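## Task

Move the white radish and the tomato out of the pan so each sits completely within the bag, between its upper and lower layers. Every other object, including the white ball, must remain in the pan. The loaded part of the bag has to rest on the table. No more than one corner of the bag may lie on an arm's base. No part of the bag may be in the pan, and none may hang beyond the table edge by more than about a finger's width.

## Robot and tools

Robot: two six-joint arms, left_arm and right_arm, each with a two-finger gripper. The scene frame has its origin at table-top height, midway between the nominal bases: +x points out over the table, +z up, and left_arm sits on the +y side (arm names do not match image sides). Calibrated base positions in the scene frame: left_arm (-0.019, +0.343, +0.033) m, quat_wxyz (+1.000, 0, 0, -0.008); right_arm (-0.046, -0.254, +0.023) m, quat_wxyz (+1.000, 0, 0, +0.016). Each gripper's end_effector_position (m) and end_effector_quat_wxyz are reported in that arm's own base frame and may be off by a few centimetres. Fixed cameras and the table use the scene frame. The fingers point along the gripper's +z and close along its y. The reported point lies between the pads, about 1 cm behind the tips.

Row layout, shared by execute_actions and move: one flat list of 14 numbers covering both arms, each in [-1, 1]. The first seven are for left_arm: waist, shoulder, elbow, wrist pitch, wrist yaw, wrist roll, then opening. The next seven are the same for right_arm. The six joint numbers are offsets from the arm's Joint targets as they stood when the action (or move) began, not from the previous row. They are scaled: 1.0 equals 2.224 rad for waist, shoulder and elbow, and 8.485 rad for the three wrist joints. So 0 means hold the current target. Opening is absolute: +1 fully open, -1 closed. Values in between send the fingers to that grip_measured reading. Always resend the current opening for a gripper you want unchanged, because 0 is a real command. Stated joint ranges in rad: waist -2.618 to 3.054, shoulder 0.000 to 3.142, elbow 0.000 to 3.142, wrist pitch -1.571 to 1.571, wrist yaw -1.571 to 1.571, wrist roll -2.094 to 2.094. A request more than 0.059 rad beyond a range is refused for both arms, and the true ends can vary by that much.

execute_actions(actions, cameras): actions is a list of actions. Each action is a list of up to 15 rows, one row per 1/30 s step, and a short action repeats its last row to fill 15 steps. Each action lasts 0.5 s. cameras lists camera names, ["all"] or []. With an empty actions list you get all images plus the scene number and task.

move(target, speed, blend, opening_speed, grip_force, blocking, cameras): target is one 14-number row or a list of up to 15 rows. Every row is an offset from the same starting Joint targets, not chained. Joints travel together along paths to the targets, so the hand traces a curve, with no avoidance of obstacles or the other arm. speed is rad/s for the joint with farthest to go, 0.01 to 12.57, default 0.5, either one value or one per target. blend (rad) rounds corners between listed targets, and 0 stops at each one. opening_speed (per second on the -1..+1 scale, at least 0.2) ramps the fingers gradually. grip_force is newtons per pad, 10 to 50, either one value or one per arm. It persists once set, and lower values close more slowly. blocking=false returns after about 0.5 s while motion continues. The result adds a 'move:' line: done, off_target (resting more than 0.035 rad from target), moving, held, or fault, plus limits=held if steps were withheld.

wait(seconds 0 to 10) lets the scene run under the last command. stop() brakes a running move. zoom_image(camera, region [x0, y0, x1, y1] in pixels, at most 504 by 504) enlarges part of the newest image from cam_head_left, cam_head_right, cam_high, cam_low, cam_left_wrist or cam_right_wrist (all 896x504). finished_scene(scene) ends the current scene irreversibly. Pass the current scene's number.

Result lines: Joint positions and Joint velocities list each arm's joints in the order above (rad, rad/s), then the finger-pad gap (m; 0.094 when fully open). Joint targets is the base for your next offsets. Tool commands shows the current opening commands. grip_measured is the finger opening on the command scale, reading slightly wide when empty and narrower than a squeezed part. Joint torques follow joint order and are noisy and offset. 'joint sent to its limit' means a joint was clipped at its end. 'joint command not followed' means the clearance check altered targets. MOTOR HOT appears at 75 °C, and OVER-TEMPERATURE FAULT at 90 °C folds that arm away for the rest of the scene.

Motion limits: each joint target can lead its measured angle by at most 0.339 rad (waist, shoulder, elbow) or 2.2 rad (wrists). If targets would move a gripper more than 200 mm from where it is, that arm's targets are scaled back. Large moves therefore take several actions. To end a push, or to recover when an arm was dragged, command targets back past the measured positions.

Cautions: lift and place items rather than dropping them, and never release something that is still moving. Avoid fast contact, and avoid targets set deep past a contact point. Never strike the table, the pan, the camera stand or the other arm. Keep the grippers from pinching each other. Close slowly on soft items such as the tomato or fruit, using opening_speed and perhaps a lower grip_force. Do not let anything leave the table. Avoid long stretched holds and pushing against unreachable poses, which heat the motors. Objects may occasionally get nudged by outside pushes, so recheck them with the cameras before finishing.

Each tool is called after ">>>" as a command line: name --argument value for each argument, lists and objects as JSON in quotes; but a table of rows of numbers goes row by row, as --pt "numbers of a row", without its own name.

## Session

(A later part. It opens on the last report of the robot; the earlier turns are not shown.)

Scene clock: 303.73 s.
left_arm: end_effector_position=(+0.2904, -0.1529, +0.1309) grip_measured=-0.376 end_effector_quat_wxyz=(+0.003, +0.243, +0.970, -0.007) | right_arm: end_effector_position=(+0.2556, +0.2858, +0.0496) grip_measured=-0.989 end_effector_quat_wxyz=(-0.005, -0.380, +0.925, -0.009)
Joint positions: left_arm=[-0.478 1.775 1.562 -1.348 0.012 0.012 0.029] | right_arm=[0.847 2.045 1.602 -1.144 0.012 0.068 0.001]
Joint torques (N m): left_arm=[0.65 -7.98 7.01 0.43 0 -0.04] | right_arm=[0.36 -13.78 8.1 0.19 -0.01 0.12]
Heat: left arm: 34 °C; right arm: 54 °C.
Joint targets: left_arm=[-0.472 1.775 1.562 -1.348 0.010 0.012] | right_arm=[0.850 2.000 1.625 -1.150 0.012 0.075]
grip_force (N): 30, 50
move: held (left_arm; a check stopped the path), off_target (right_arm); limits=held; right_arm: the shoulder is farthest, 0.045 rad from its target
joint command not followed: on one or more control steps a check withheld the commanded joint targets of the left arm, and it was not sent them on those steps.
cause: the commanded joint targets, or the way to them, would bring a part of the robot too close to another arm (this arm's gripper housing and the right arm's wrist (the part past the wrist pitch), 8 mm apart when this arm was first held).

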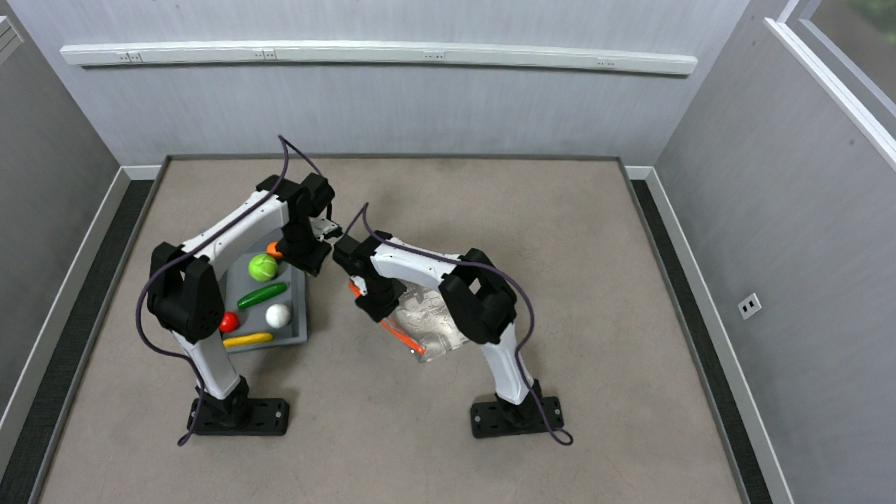

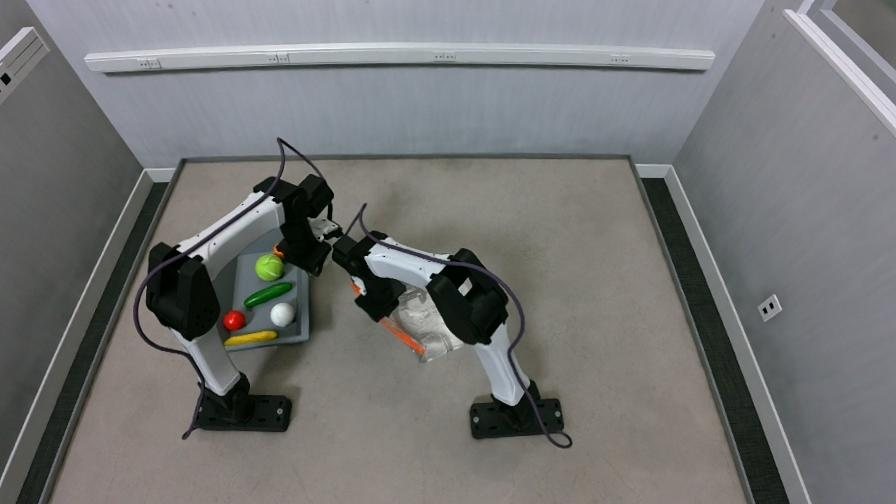

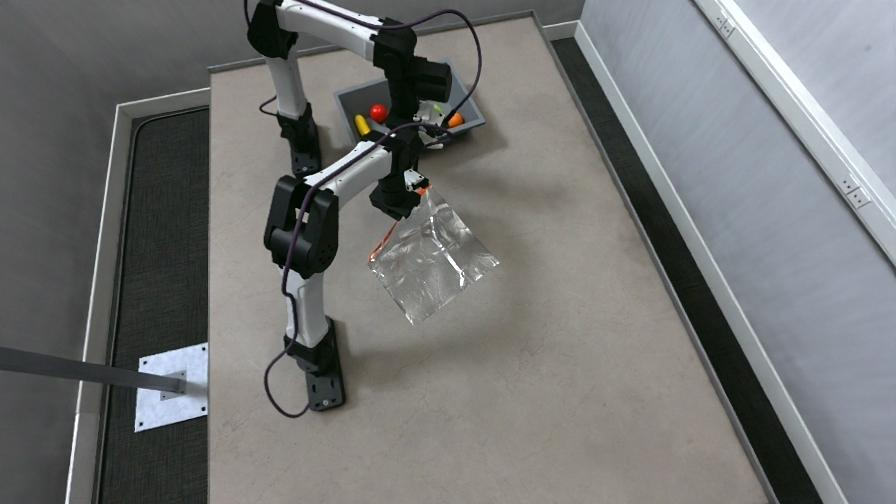

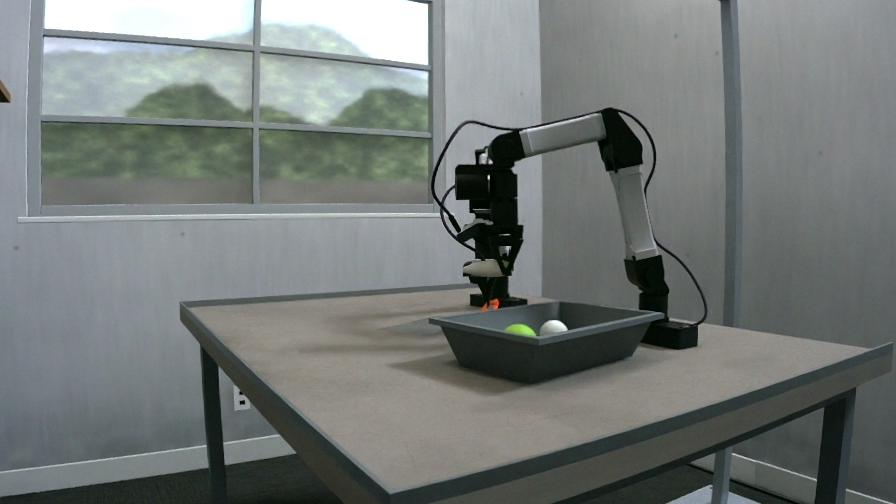

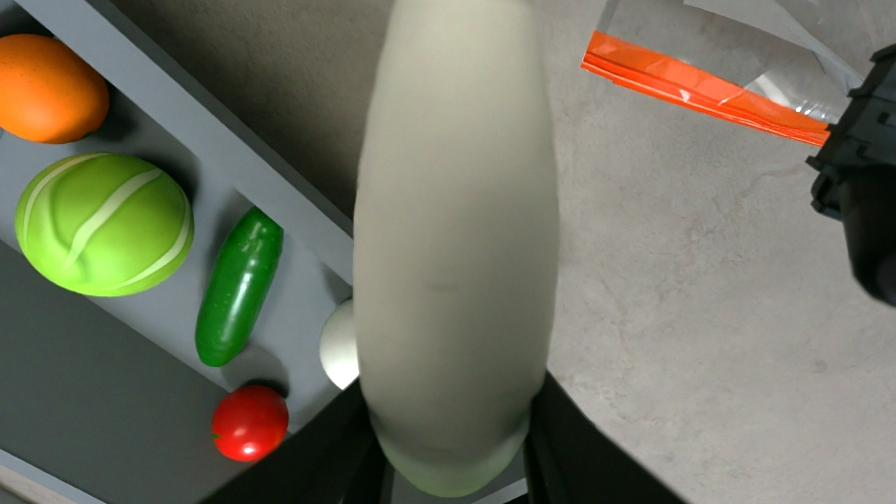

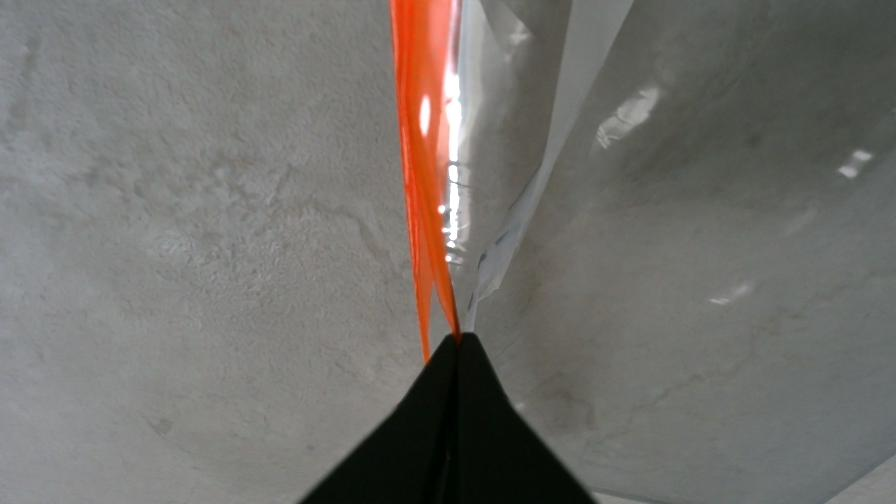

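>>> move --pt "0 -0.181 -0.1829 -0.0006 0 0 -0.5 0 0 0 0 0 0 -1" --pt "-0.33 -0.181 -0.1829 -0.0006 0 -0.0486 -0.5 0 0 0 0 0 0 -1" --pt "-0.33 -0.0103 -0.177 0.0425 0 -0.0486 -0.5 0 0 0 0 0 0 -1" --speed '[0.6,0.8,0.5]' --blend 0.03 --cameras '["all"]'

>>> zoom_image --camera "cam_head_left" --region '[300, 220, 500, 400]'

>>> zoom_image --camera "cam_low" --region '[440, 230, 580, 320]'

Scene clock: 308.03 s.
left_arm: end_effector_position=(+0.1072, -0.2832, +0.0425) grip_measured=-0.376 end_effector_quat_wxyz=(-0.006, +0.396, +0.918, -0.003) | right_arm: end_effector_position=(+0.2555, +0.2857, +0.0496) grip_measured=-0.989 end_effector_quat_wxyz=(-0.005, -0.380, +0.925, -0.009)
Joint positions: left_arm=[-1.201 1.743 1.168 -0.998 0.013 -0.388 0.029] | right_arm=[0.847 2.045 1.602 -1.145 0.012 0.068 0.001]
Joint torques (N m): left_arm=[-0.13 -6.69 6.69 0.51 -0.03 -0.15] | right_arm=[0.38 -13.78 8.09 0.19 -0.02 0.13]
Heat: left arm: 34 °C; right arm: 56 °C.
Joint targets: left_arm=[-1.206 1.752 1.168 -0.987 0.011 -0.401] | right_arm=[0.850 2.000 1.625 -1.151 0.012 0.075]
grip_force (N): 30, 50
move: off_target (right_arm); right_arm: the shoulder is farthest, 0.045 rad from its target

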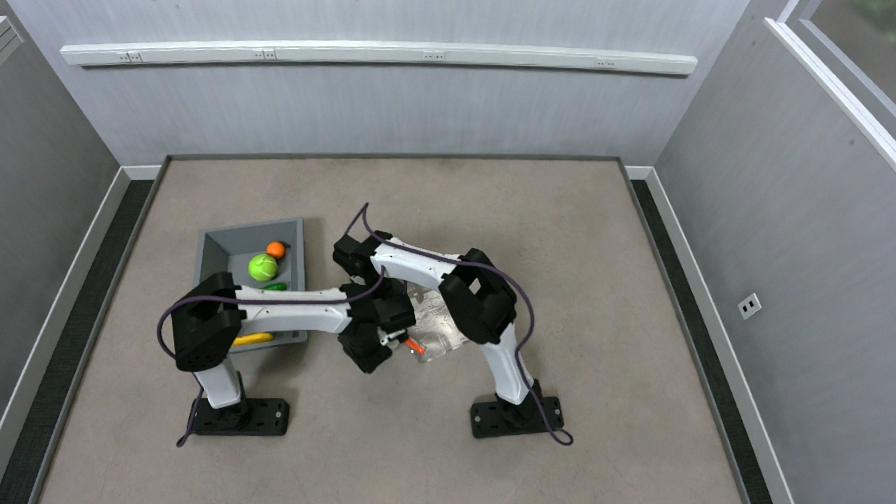

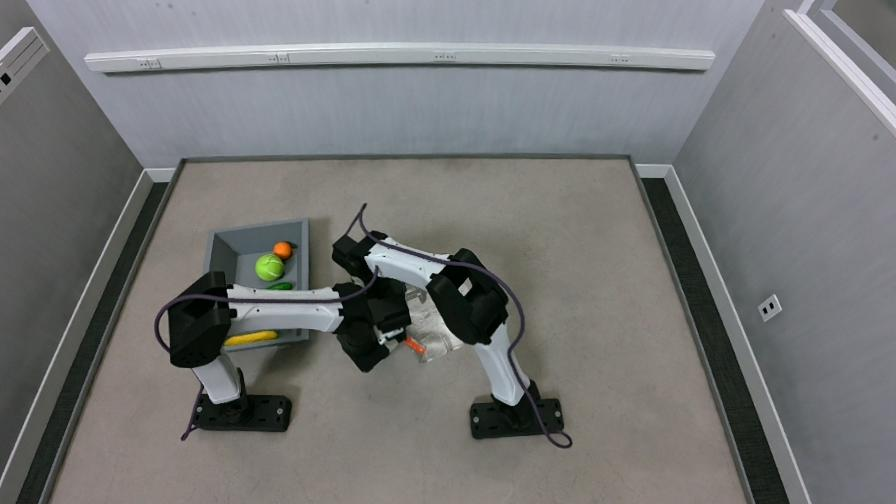

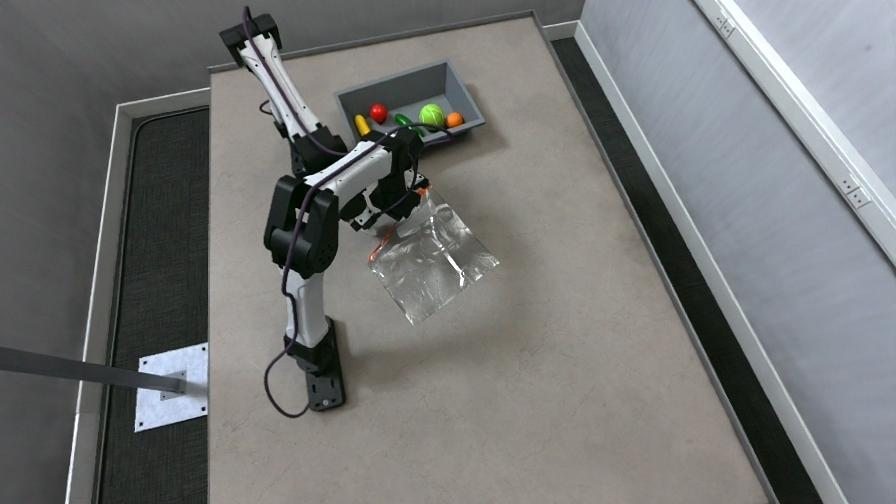

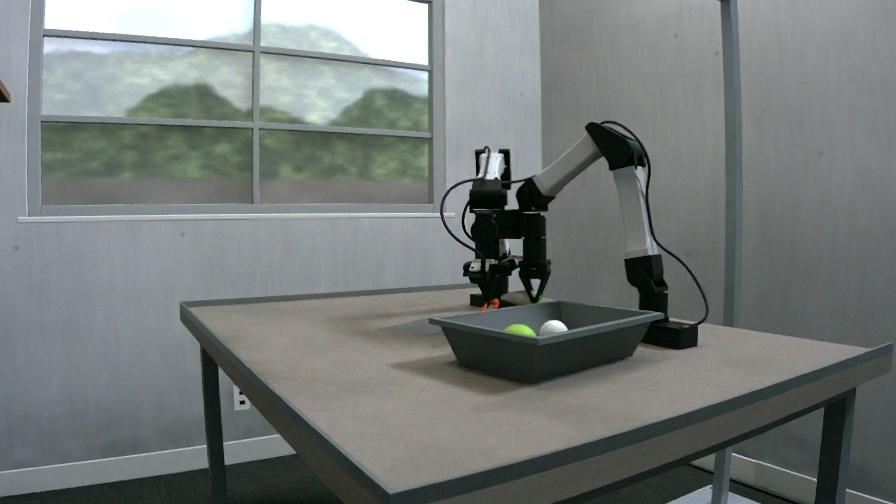

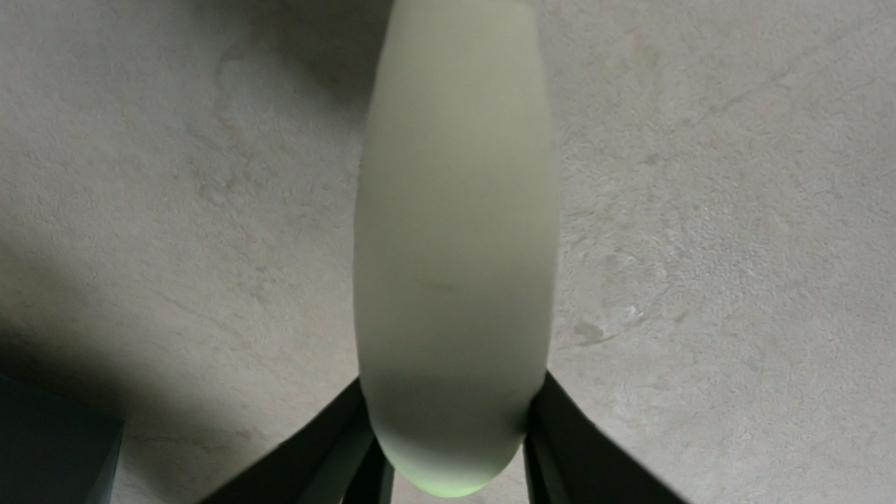

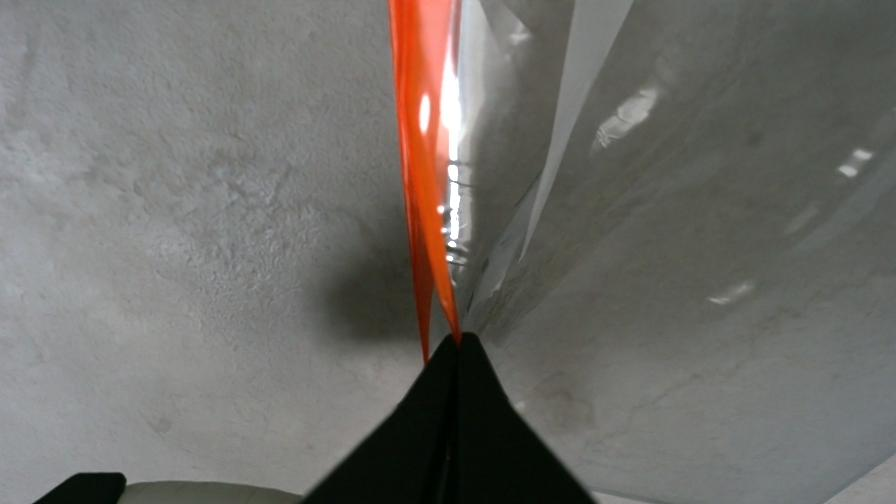

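Scaled by 2.520 from the camera's 896x504 image, which has a finer 1280x720 frame.

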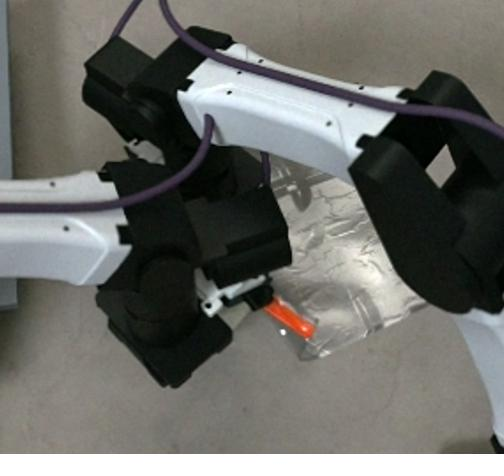

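Scaled by 3.600 from the camera's 896x504 image, which has a finer 1280x720 frame.

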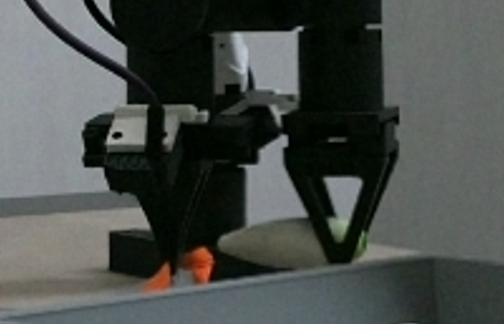

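>>> move --pt "0 0.0465 -0.0396 0.0226 0 0 -0.5 0 0 0 0 0 0 -1" --pt "0.0153 0.0896 0.0163 0.0192 0 0.0039 -0.5 0 0 0 0 0 0 -1" --speed '[0.3,0.15]' --cameras '["all"]'

>>> zoom_image --camera "cam_head_left" --region '[360, 280, 460, 370]'

>>> zoom_image --camera "cam_low" --region '[440, 230, 580, 320]'

>>> zoom_image --camera "cam_high" --region '[330, 180, 470, 300]'

Scene clock: 315.27 s.
left_arm: end_effector_position=(+0.1267, -0.3121, -0.0100) grip_measured=-0.376 end_effector_quat_wxyz=(+0.000, +0.389, +0.921, -0.009) | right_arm: end_effector_position=(+0.2554, +0.2856, +0.0496) grip_measured=-0.989 end_effector_quat_wxyz=(-0.005, -0.380, +0.925, -0.009)
Joint positions: left_arm=[-1.179 1.933 1.186 -0.812 0.013 -0.38 0.029] | right_arm=[0.847 2.045 1.602 -1.145 0.012 0.068 0.001]
Joint torques (N m): left_arm=[0.75 -7.23 8.08 0.29 -0.03 0.07] | right_arm=[0.36 -13.76 8.08 0.19 -0.02 0.13]
Heat: left arm: 34 °C; right arm: 58 °C.
Joint targets: left_arm=[-1.172 1.951 1.205 -0.824 0.011 -0.368] | right_arm=[0.850 2.000 1.625 -1.151 0.012 0.075]
grip_force (N): 30, 50
move: off_target (right_arm); right_arm: the shoulder is farthest, 0.045 rad from its target

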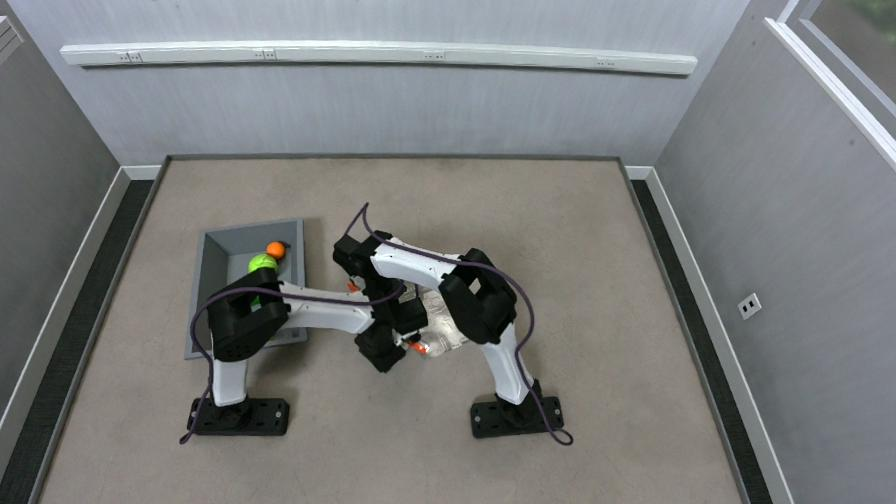

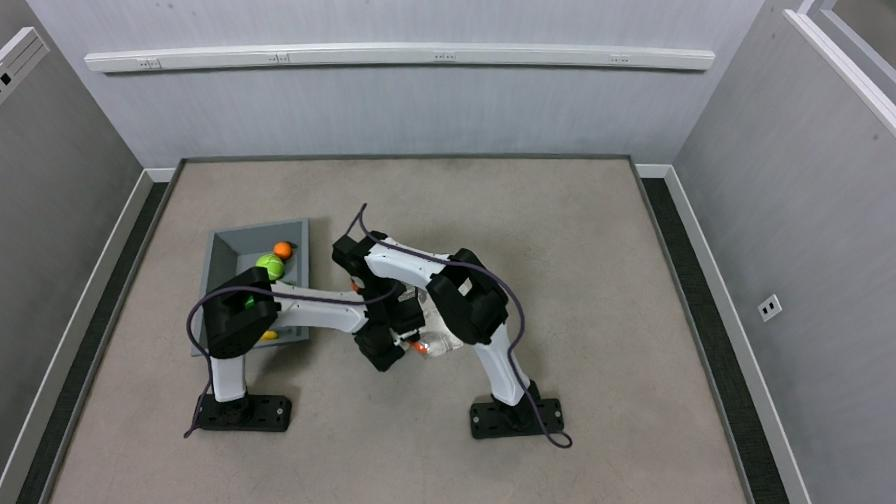

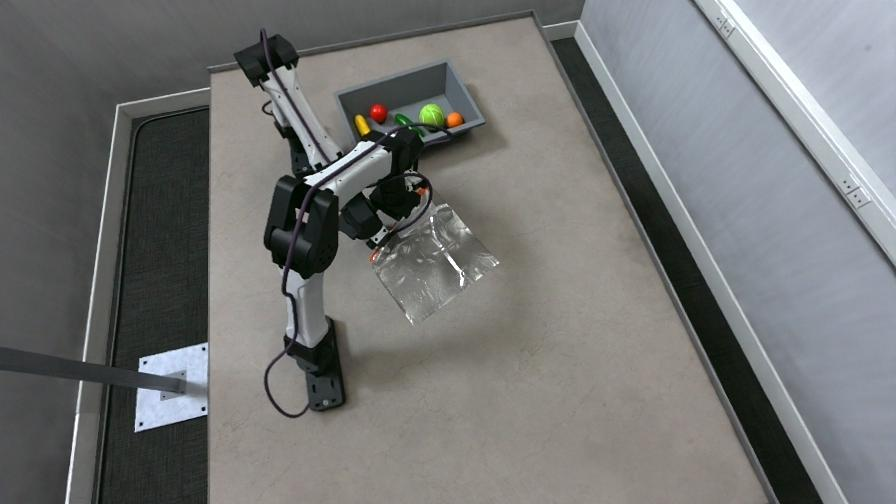

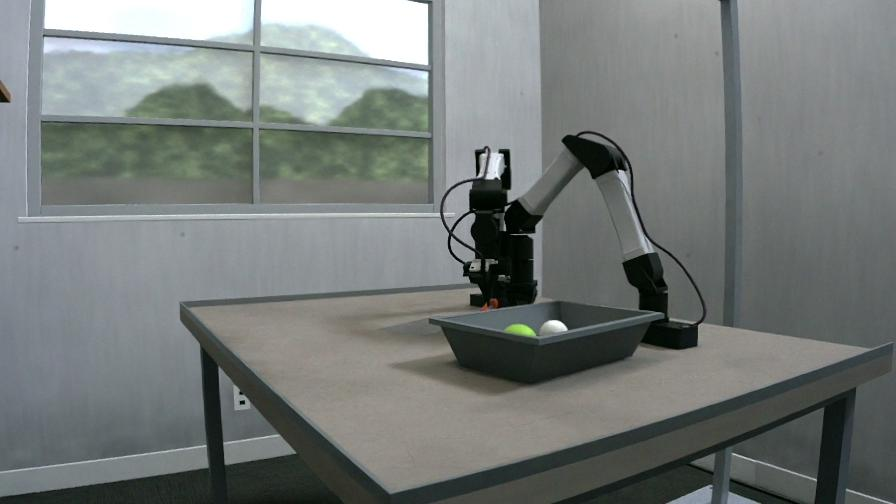

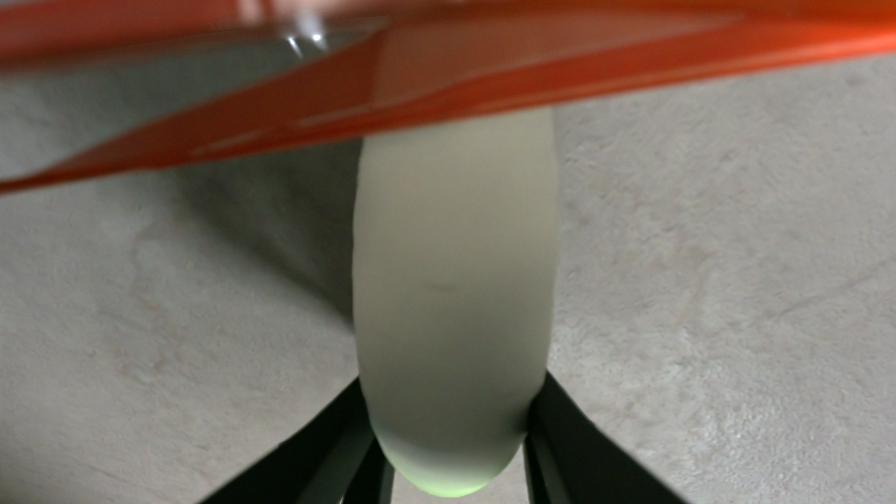

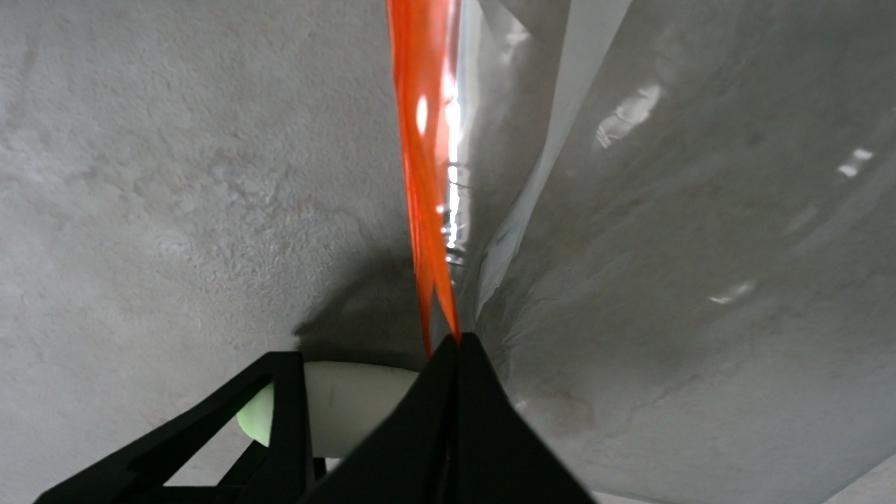

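Scaled by 5.040 from the camera's 896x504 image, which has a finer 1280x720 frame.

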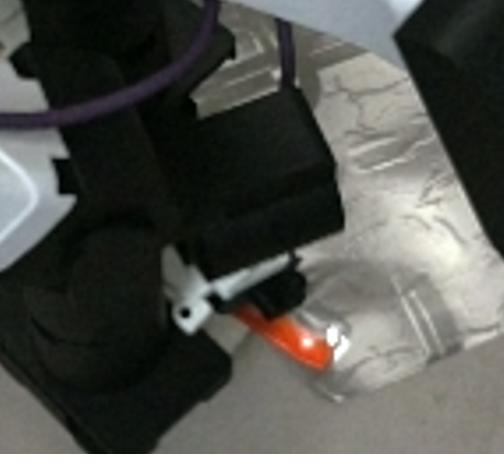

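Scaled by 3.600 from the camera's 896x504 image, which has a finer 1280x720 frame.

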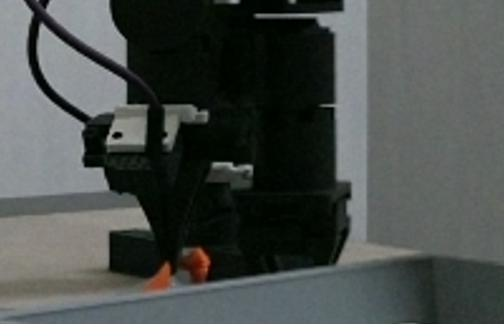

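Scaled by 3.600 from the camera's 896x504 image, which has a finer 1280x720 frame.

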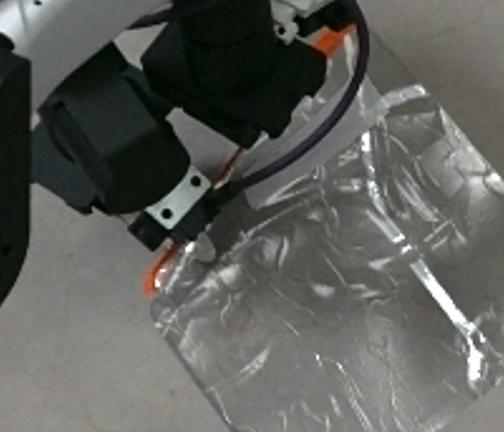

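>>> move --pt "-0.0153 -0.043 -0.0563 0.0034 0 0 -0.5 0 0 0 0 0 0 -1" --pt "-0.0153 -0.043 -0.0563 0.0034 0 0.0434 -0.5 0 0 0 0 0 0 -1" --pt "-0.0153 -0.0356 -0.063 0.0071 0 0.0434 -0.5 0 0 0 0 0 0 -1" --pt "-0.0153 -0.0356 -0.063 0.0071 0 0.0434 0.1 0 0 0 0 0 0 -1" --pt "-0.0153 -0.1747 -0.1819 0.0378 0 0.0434 0.1 0 0 0 0 0 0 -1" --speed '[0.2,0.4,0.1,0.2,0.3]' --opening_speed 0.6 --cameras '["cam_left_wrist","cam_high"]'

Scene clock: 324.07 s.
left_arm: end_effector_position=(+0.1109, -0.2909, +0.0124) grip_measured=+0.098 end_effector_quat_wxyz=(+0.115, +0.555, +0.819, -0.087) | right_arm: end_effector_position=(+0.2554, +0.2856, +0.0496) grip_measured=-0.989 end_effector_quat_wxyz=(-0.005, -0.380, +0.925, -0.009)
Joint positions: left_arm=[-1.2 1.582 0.813 -0.513 0.013 -0.011 0.052] | right_arm=[0.847 2.045 1.602 -1.145 0.012 0.068 0.001]
Joint torques (N m): left_arm=[-0.29 -7.46 5.5 1.17 0 0.07] | right_arm=[0.36 -13.78 8.08 0.19 -0.02 0.13]
Heat: left arm: 34 °C; right arm: 59 °C.
Joint targets: left_arm=[-1.206 1.563 0.800 -0.504 0.011 0.001] | right_arm=[0.850 2.000 1.625 -1.151 0.012 0.075]
grip_force (N): 30, 50
move: off_target (right_arm); right_arm: the shoulder is farthest, 0.045 rad from its target
Images, in order (width x height): cam_high 896x504, cam_left_wrist 896x504.

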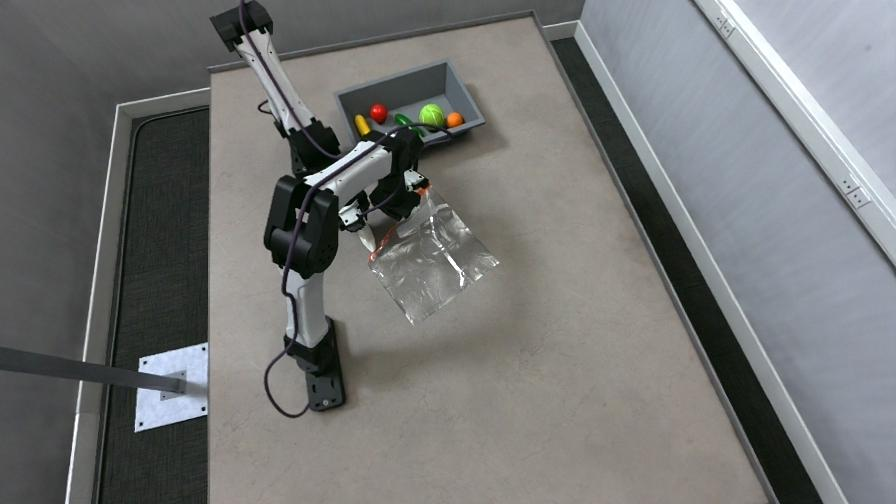

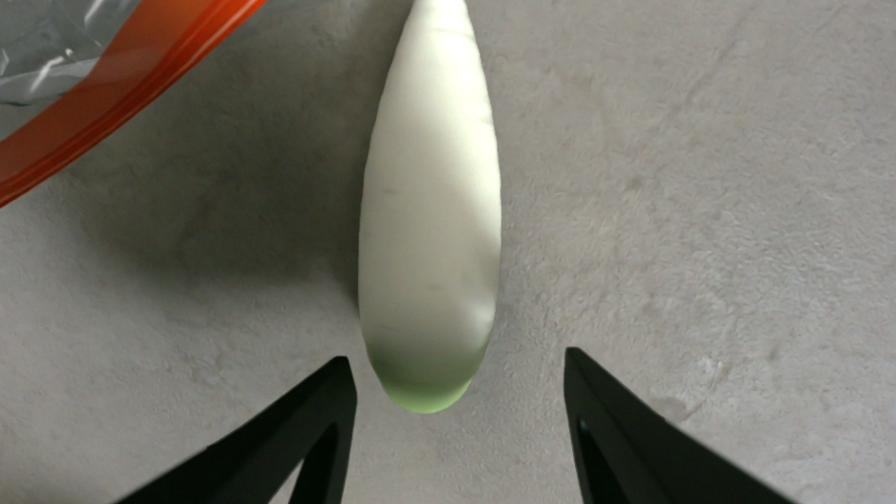

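>>> move --target '[0,-0.0325,-0.1711,0.0725,0,0,0.1,0,0,0,0,0,0,-1]' --speed 0.25 --cameras '["cam_left_wrist","cam_low"]'

>>> zoom_image --camera "cam_low" --region '[440, 230, 580, 320]'

Scene clock: 327.33 s.
left_arm: end_effector_position=(+0.1112, -0.2918, -0.0145) grip_measured=+0.098 end_effector_quat_wxyz=(+0.240, +0.536, +0.790, -0.173) | right_arm: end_effector_position=(+0.2554, +0.2856, +0.0496) grip_measured=-0.989 end_effector_quat_wxyz=(-0.005, -0.380, +0.925, -0.009)
Joint positions: left_arm=[-1.2 1.505 0.431 0.104 0.013 -0.011 0.052] | right_arm=[0.847 2.045 1.602 -1.145 0.012 0.068 0.001]
Joint torques (N m): left_arm=[-0.27 -5.76 4.9 1.79 0 0.06] | right_arm=[0.36 -13.76 8.1 0.19 -0.01 0.12]
Heat: left arm: 34 °C; right arm: 60 °C.
Joint targets: left_arm=[-1.206 1.491 0.420 0.111 0.011 0.001] | right_arm=[0.850 2.000 1.625 -1.151 0.012 0.075]
grip_force (N): 30, 50
move: off_target (right_arm); right_arm: the shoulder is farthest, 0.045 rad from its target
Images, in order (width x height): cam_low 896x504, cam_left_wrist 896x504.

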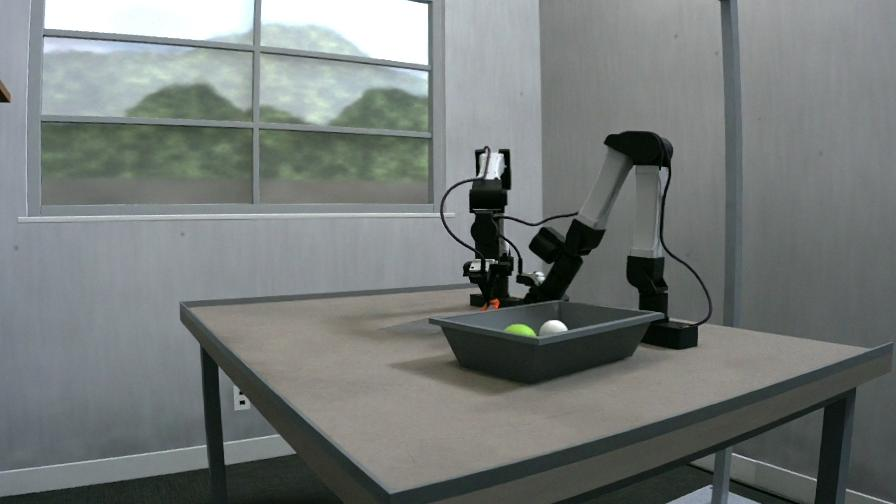

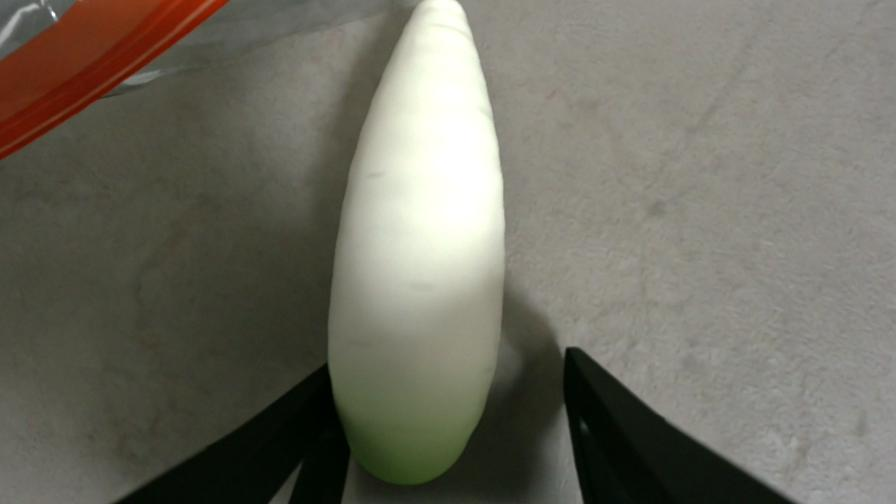

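Scaled by 3.600 from the camera's 896x504 image, which has a finer 1280x720 frame.

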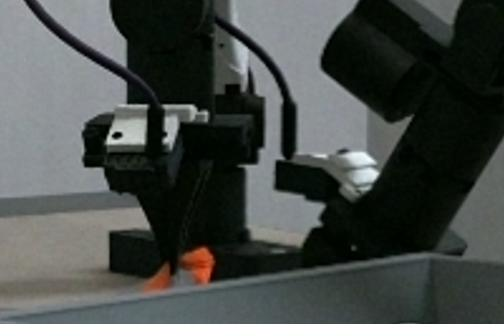

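>>> move --pt "0.0121 0 0 0 0 0 0.1 0 0 0 0 0 0 -1" --pt "0.0121 0 0 0 0 0 -0.5 0 0 0 0 0 0 -1" --speed 0.2 --opening_speed 0.5 --cameras '["cam_left_wrist"]'

Scene clock: 330.03 s.
left_arm: end_effector_position=(+0.1153, -0.2904, -0.0144) grip_measured=-0.421 end_effector_quat_wxyz=(+0.241, +0.531, +0.794, -0.172) | right_arm: end_effector_position=(+0.2554, +0.2856, +0.0496) grip_measured=-0.989 end_effector_quat_wxyz=(-0.005, -0.380, +0.925, -0.009)
Joint positions: left_arm=[-1.186 1.505 0.431 0.105 0.013 -0.011 0.027] | right_arm=[0.847 2.045 1.602 -1.145 0.012 0.068 0.001]
Joint torques (N m): left_arm=[0.72 -5.75 4.9 1.77 -0.01 0.07] | right_arm=[0.39 -13.76 8.09 0.2 -0.02 0.12]
Heat: left arm: 34 °C; right arm: 60 °C.
Joint targets: left_arm=[-1.179 1.491 0.420 0.111 0.011 0.001] | right_arm=[0.850 2.000 1.625 -1.151 0.012 0.075]
grip_force (N): 30, 50
move: off_target (right_arm); right_arm: the shoulder is farthest, 0.045 rad from its target
Images, in order (width x height): cam_left_wrist 896x504.

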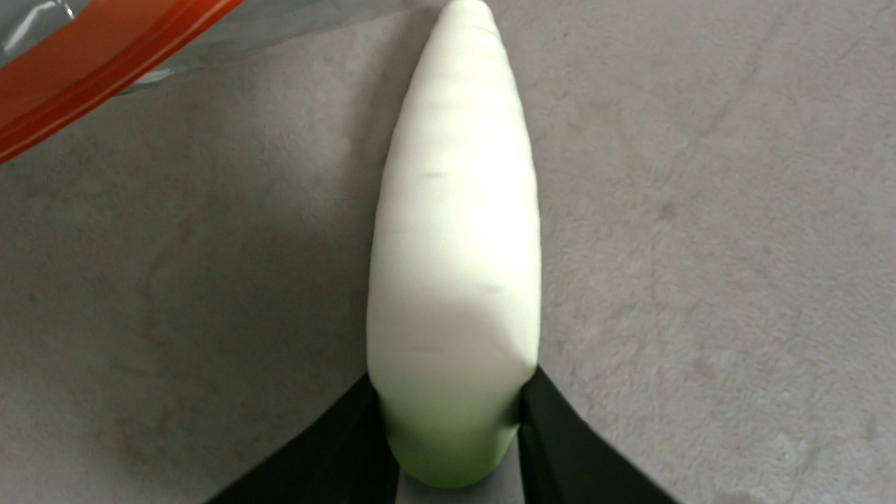

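>>> move --pt "0 -0.1158 -0.0051 -0.029 0 0 -0.5 0 0 0 0 0 0 -1" --pt "-0.0065 0.1154 0.3658 -0.1377 0 -0.046 -0.5 0 0 0 0 0 0 -1" --speed '[0.3,0.5]' --blend 0.05 --cameras '["all"]'

>>> zoom_image --camera "cam_low" --region '[440, 230, 580, 320]'

>>> zoom_image --camera "cam_high" --region '[330, 180, 470, 300]'

>>> zoom_image --camera "cam_left_wrist" --region '[200, 0, 700, 280]'

Scene clock: 334.40 s.
left_arm: end_effector_position=(+0.1131, -0.2851, +0.0571) grip_measured=-0.427 end_effector_quat_wxyz=(-0.002, +0.394, +0.919, -0.008) | right_arm: end_effector_position=(+0.2554, +0.2856, +0.0496) grip_measured=-0.989 end_effector_quat_wxyz=(-0.005, -0.380, +0.925, -0.009)
Joint positions: left_arm=[-1.186 1.73 1.213 -1.045 0.013 -0.377 0.027] | right_arm=[0.847 2.045 1.602 -1.145 0.012 0.068 0.001]
Joint torques (N m): left_arm=[-0.44 -6.05 8.72 0.29 -0.04 -0.16] | right_arm=[0.38 -13.78 8.09 0.19 -0.01 0.13]
Heat: left arm: 34 °C; right arm: 61 °C.
Joint targets: left_arm=[-1.194 1.747 1.233 -1.057 0.011 -0.389] | right_arm=[0.850 2.000 1.625 -1.151 0.012 0.075]
grip_force (N): 30, 50
move: off_target (right_arm); right_arm: the shoulder is farthest, 0.045 rad from its target

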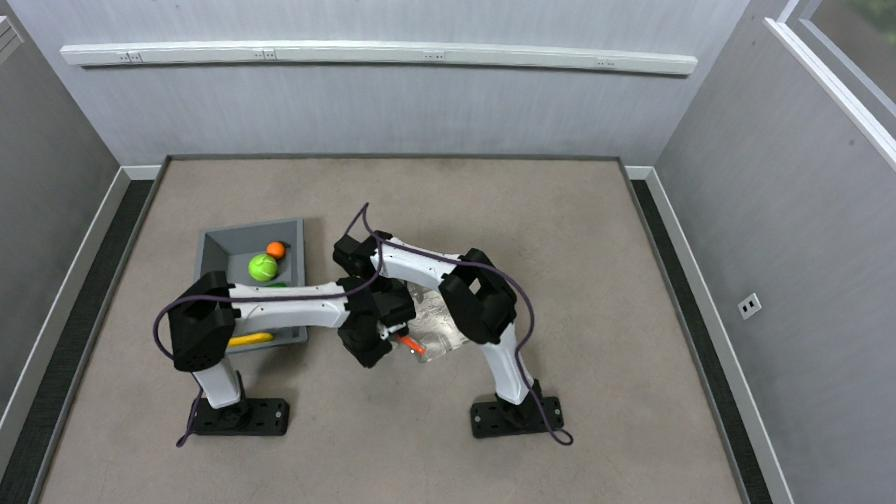

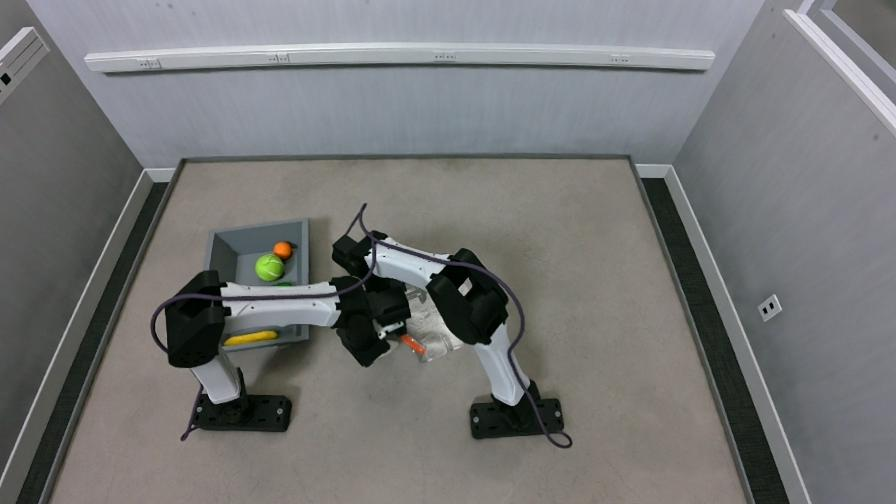

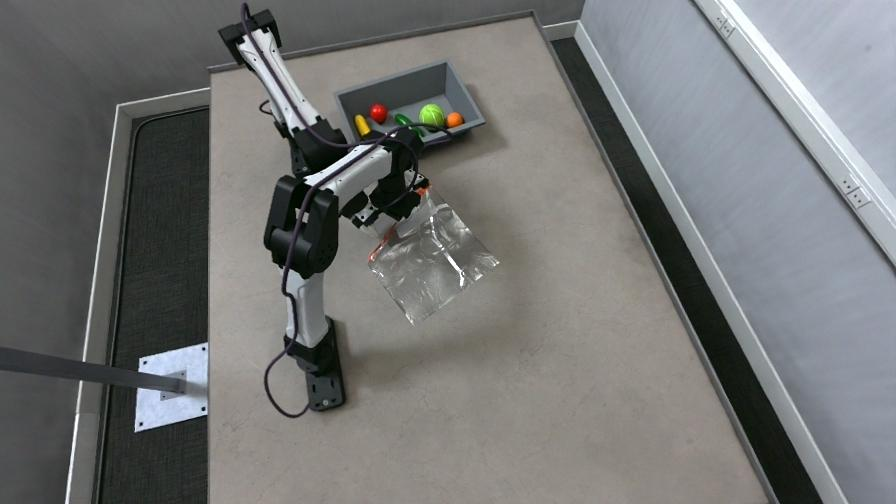

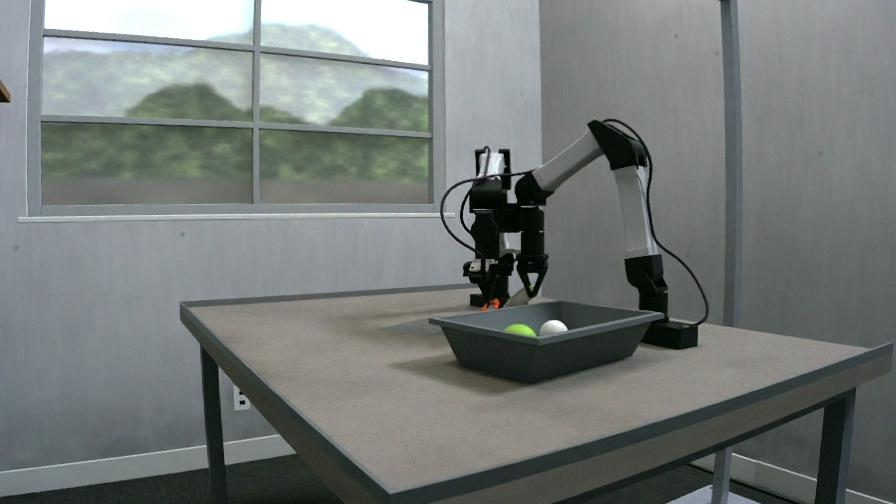

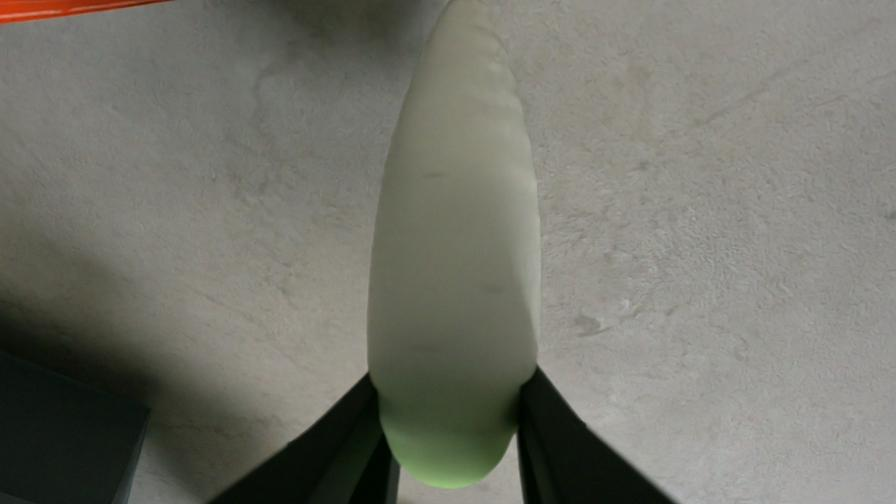

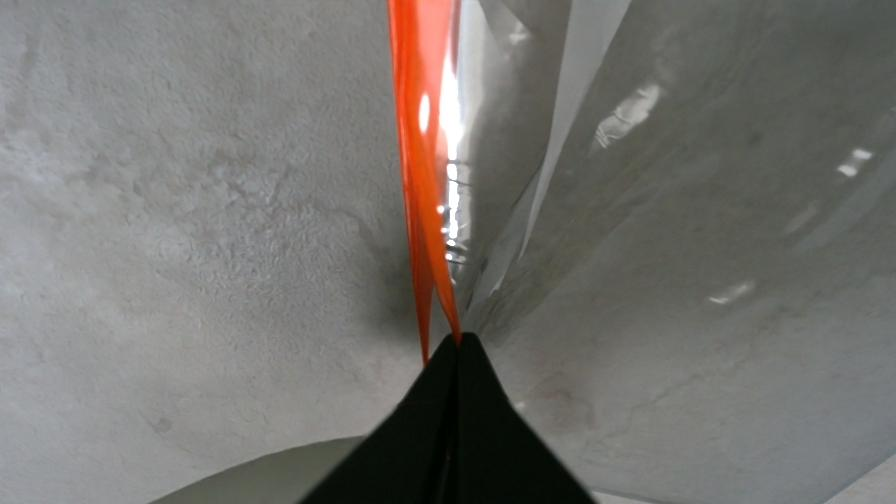

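Scaled by 3.600 from the camera's 896x504 image, which has a finer 1280x720 frame.

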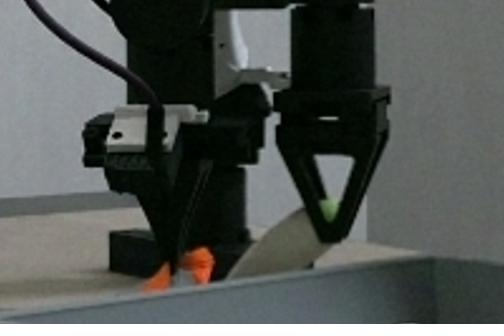

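Scaled by 3.600 from the camera's 896x504 image, which has a finer 1280x720 frame.

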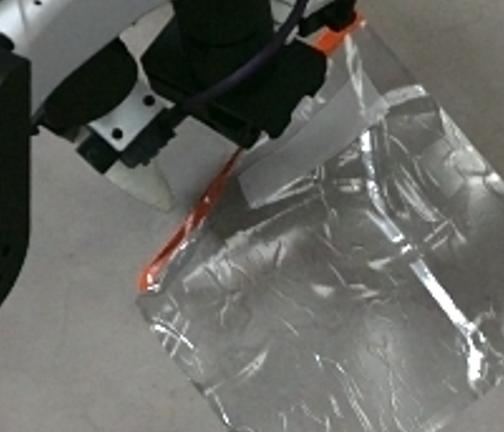

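Scaled by 1.008 from the camera's 896x504 image, which has a finer 1280x720 frame.

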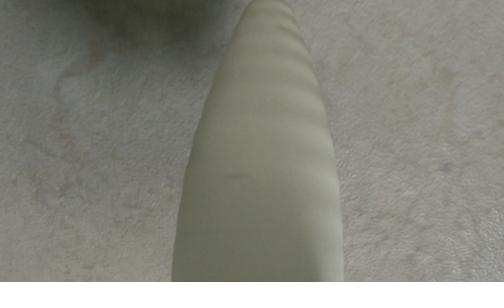

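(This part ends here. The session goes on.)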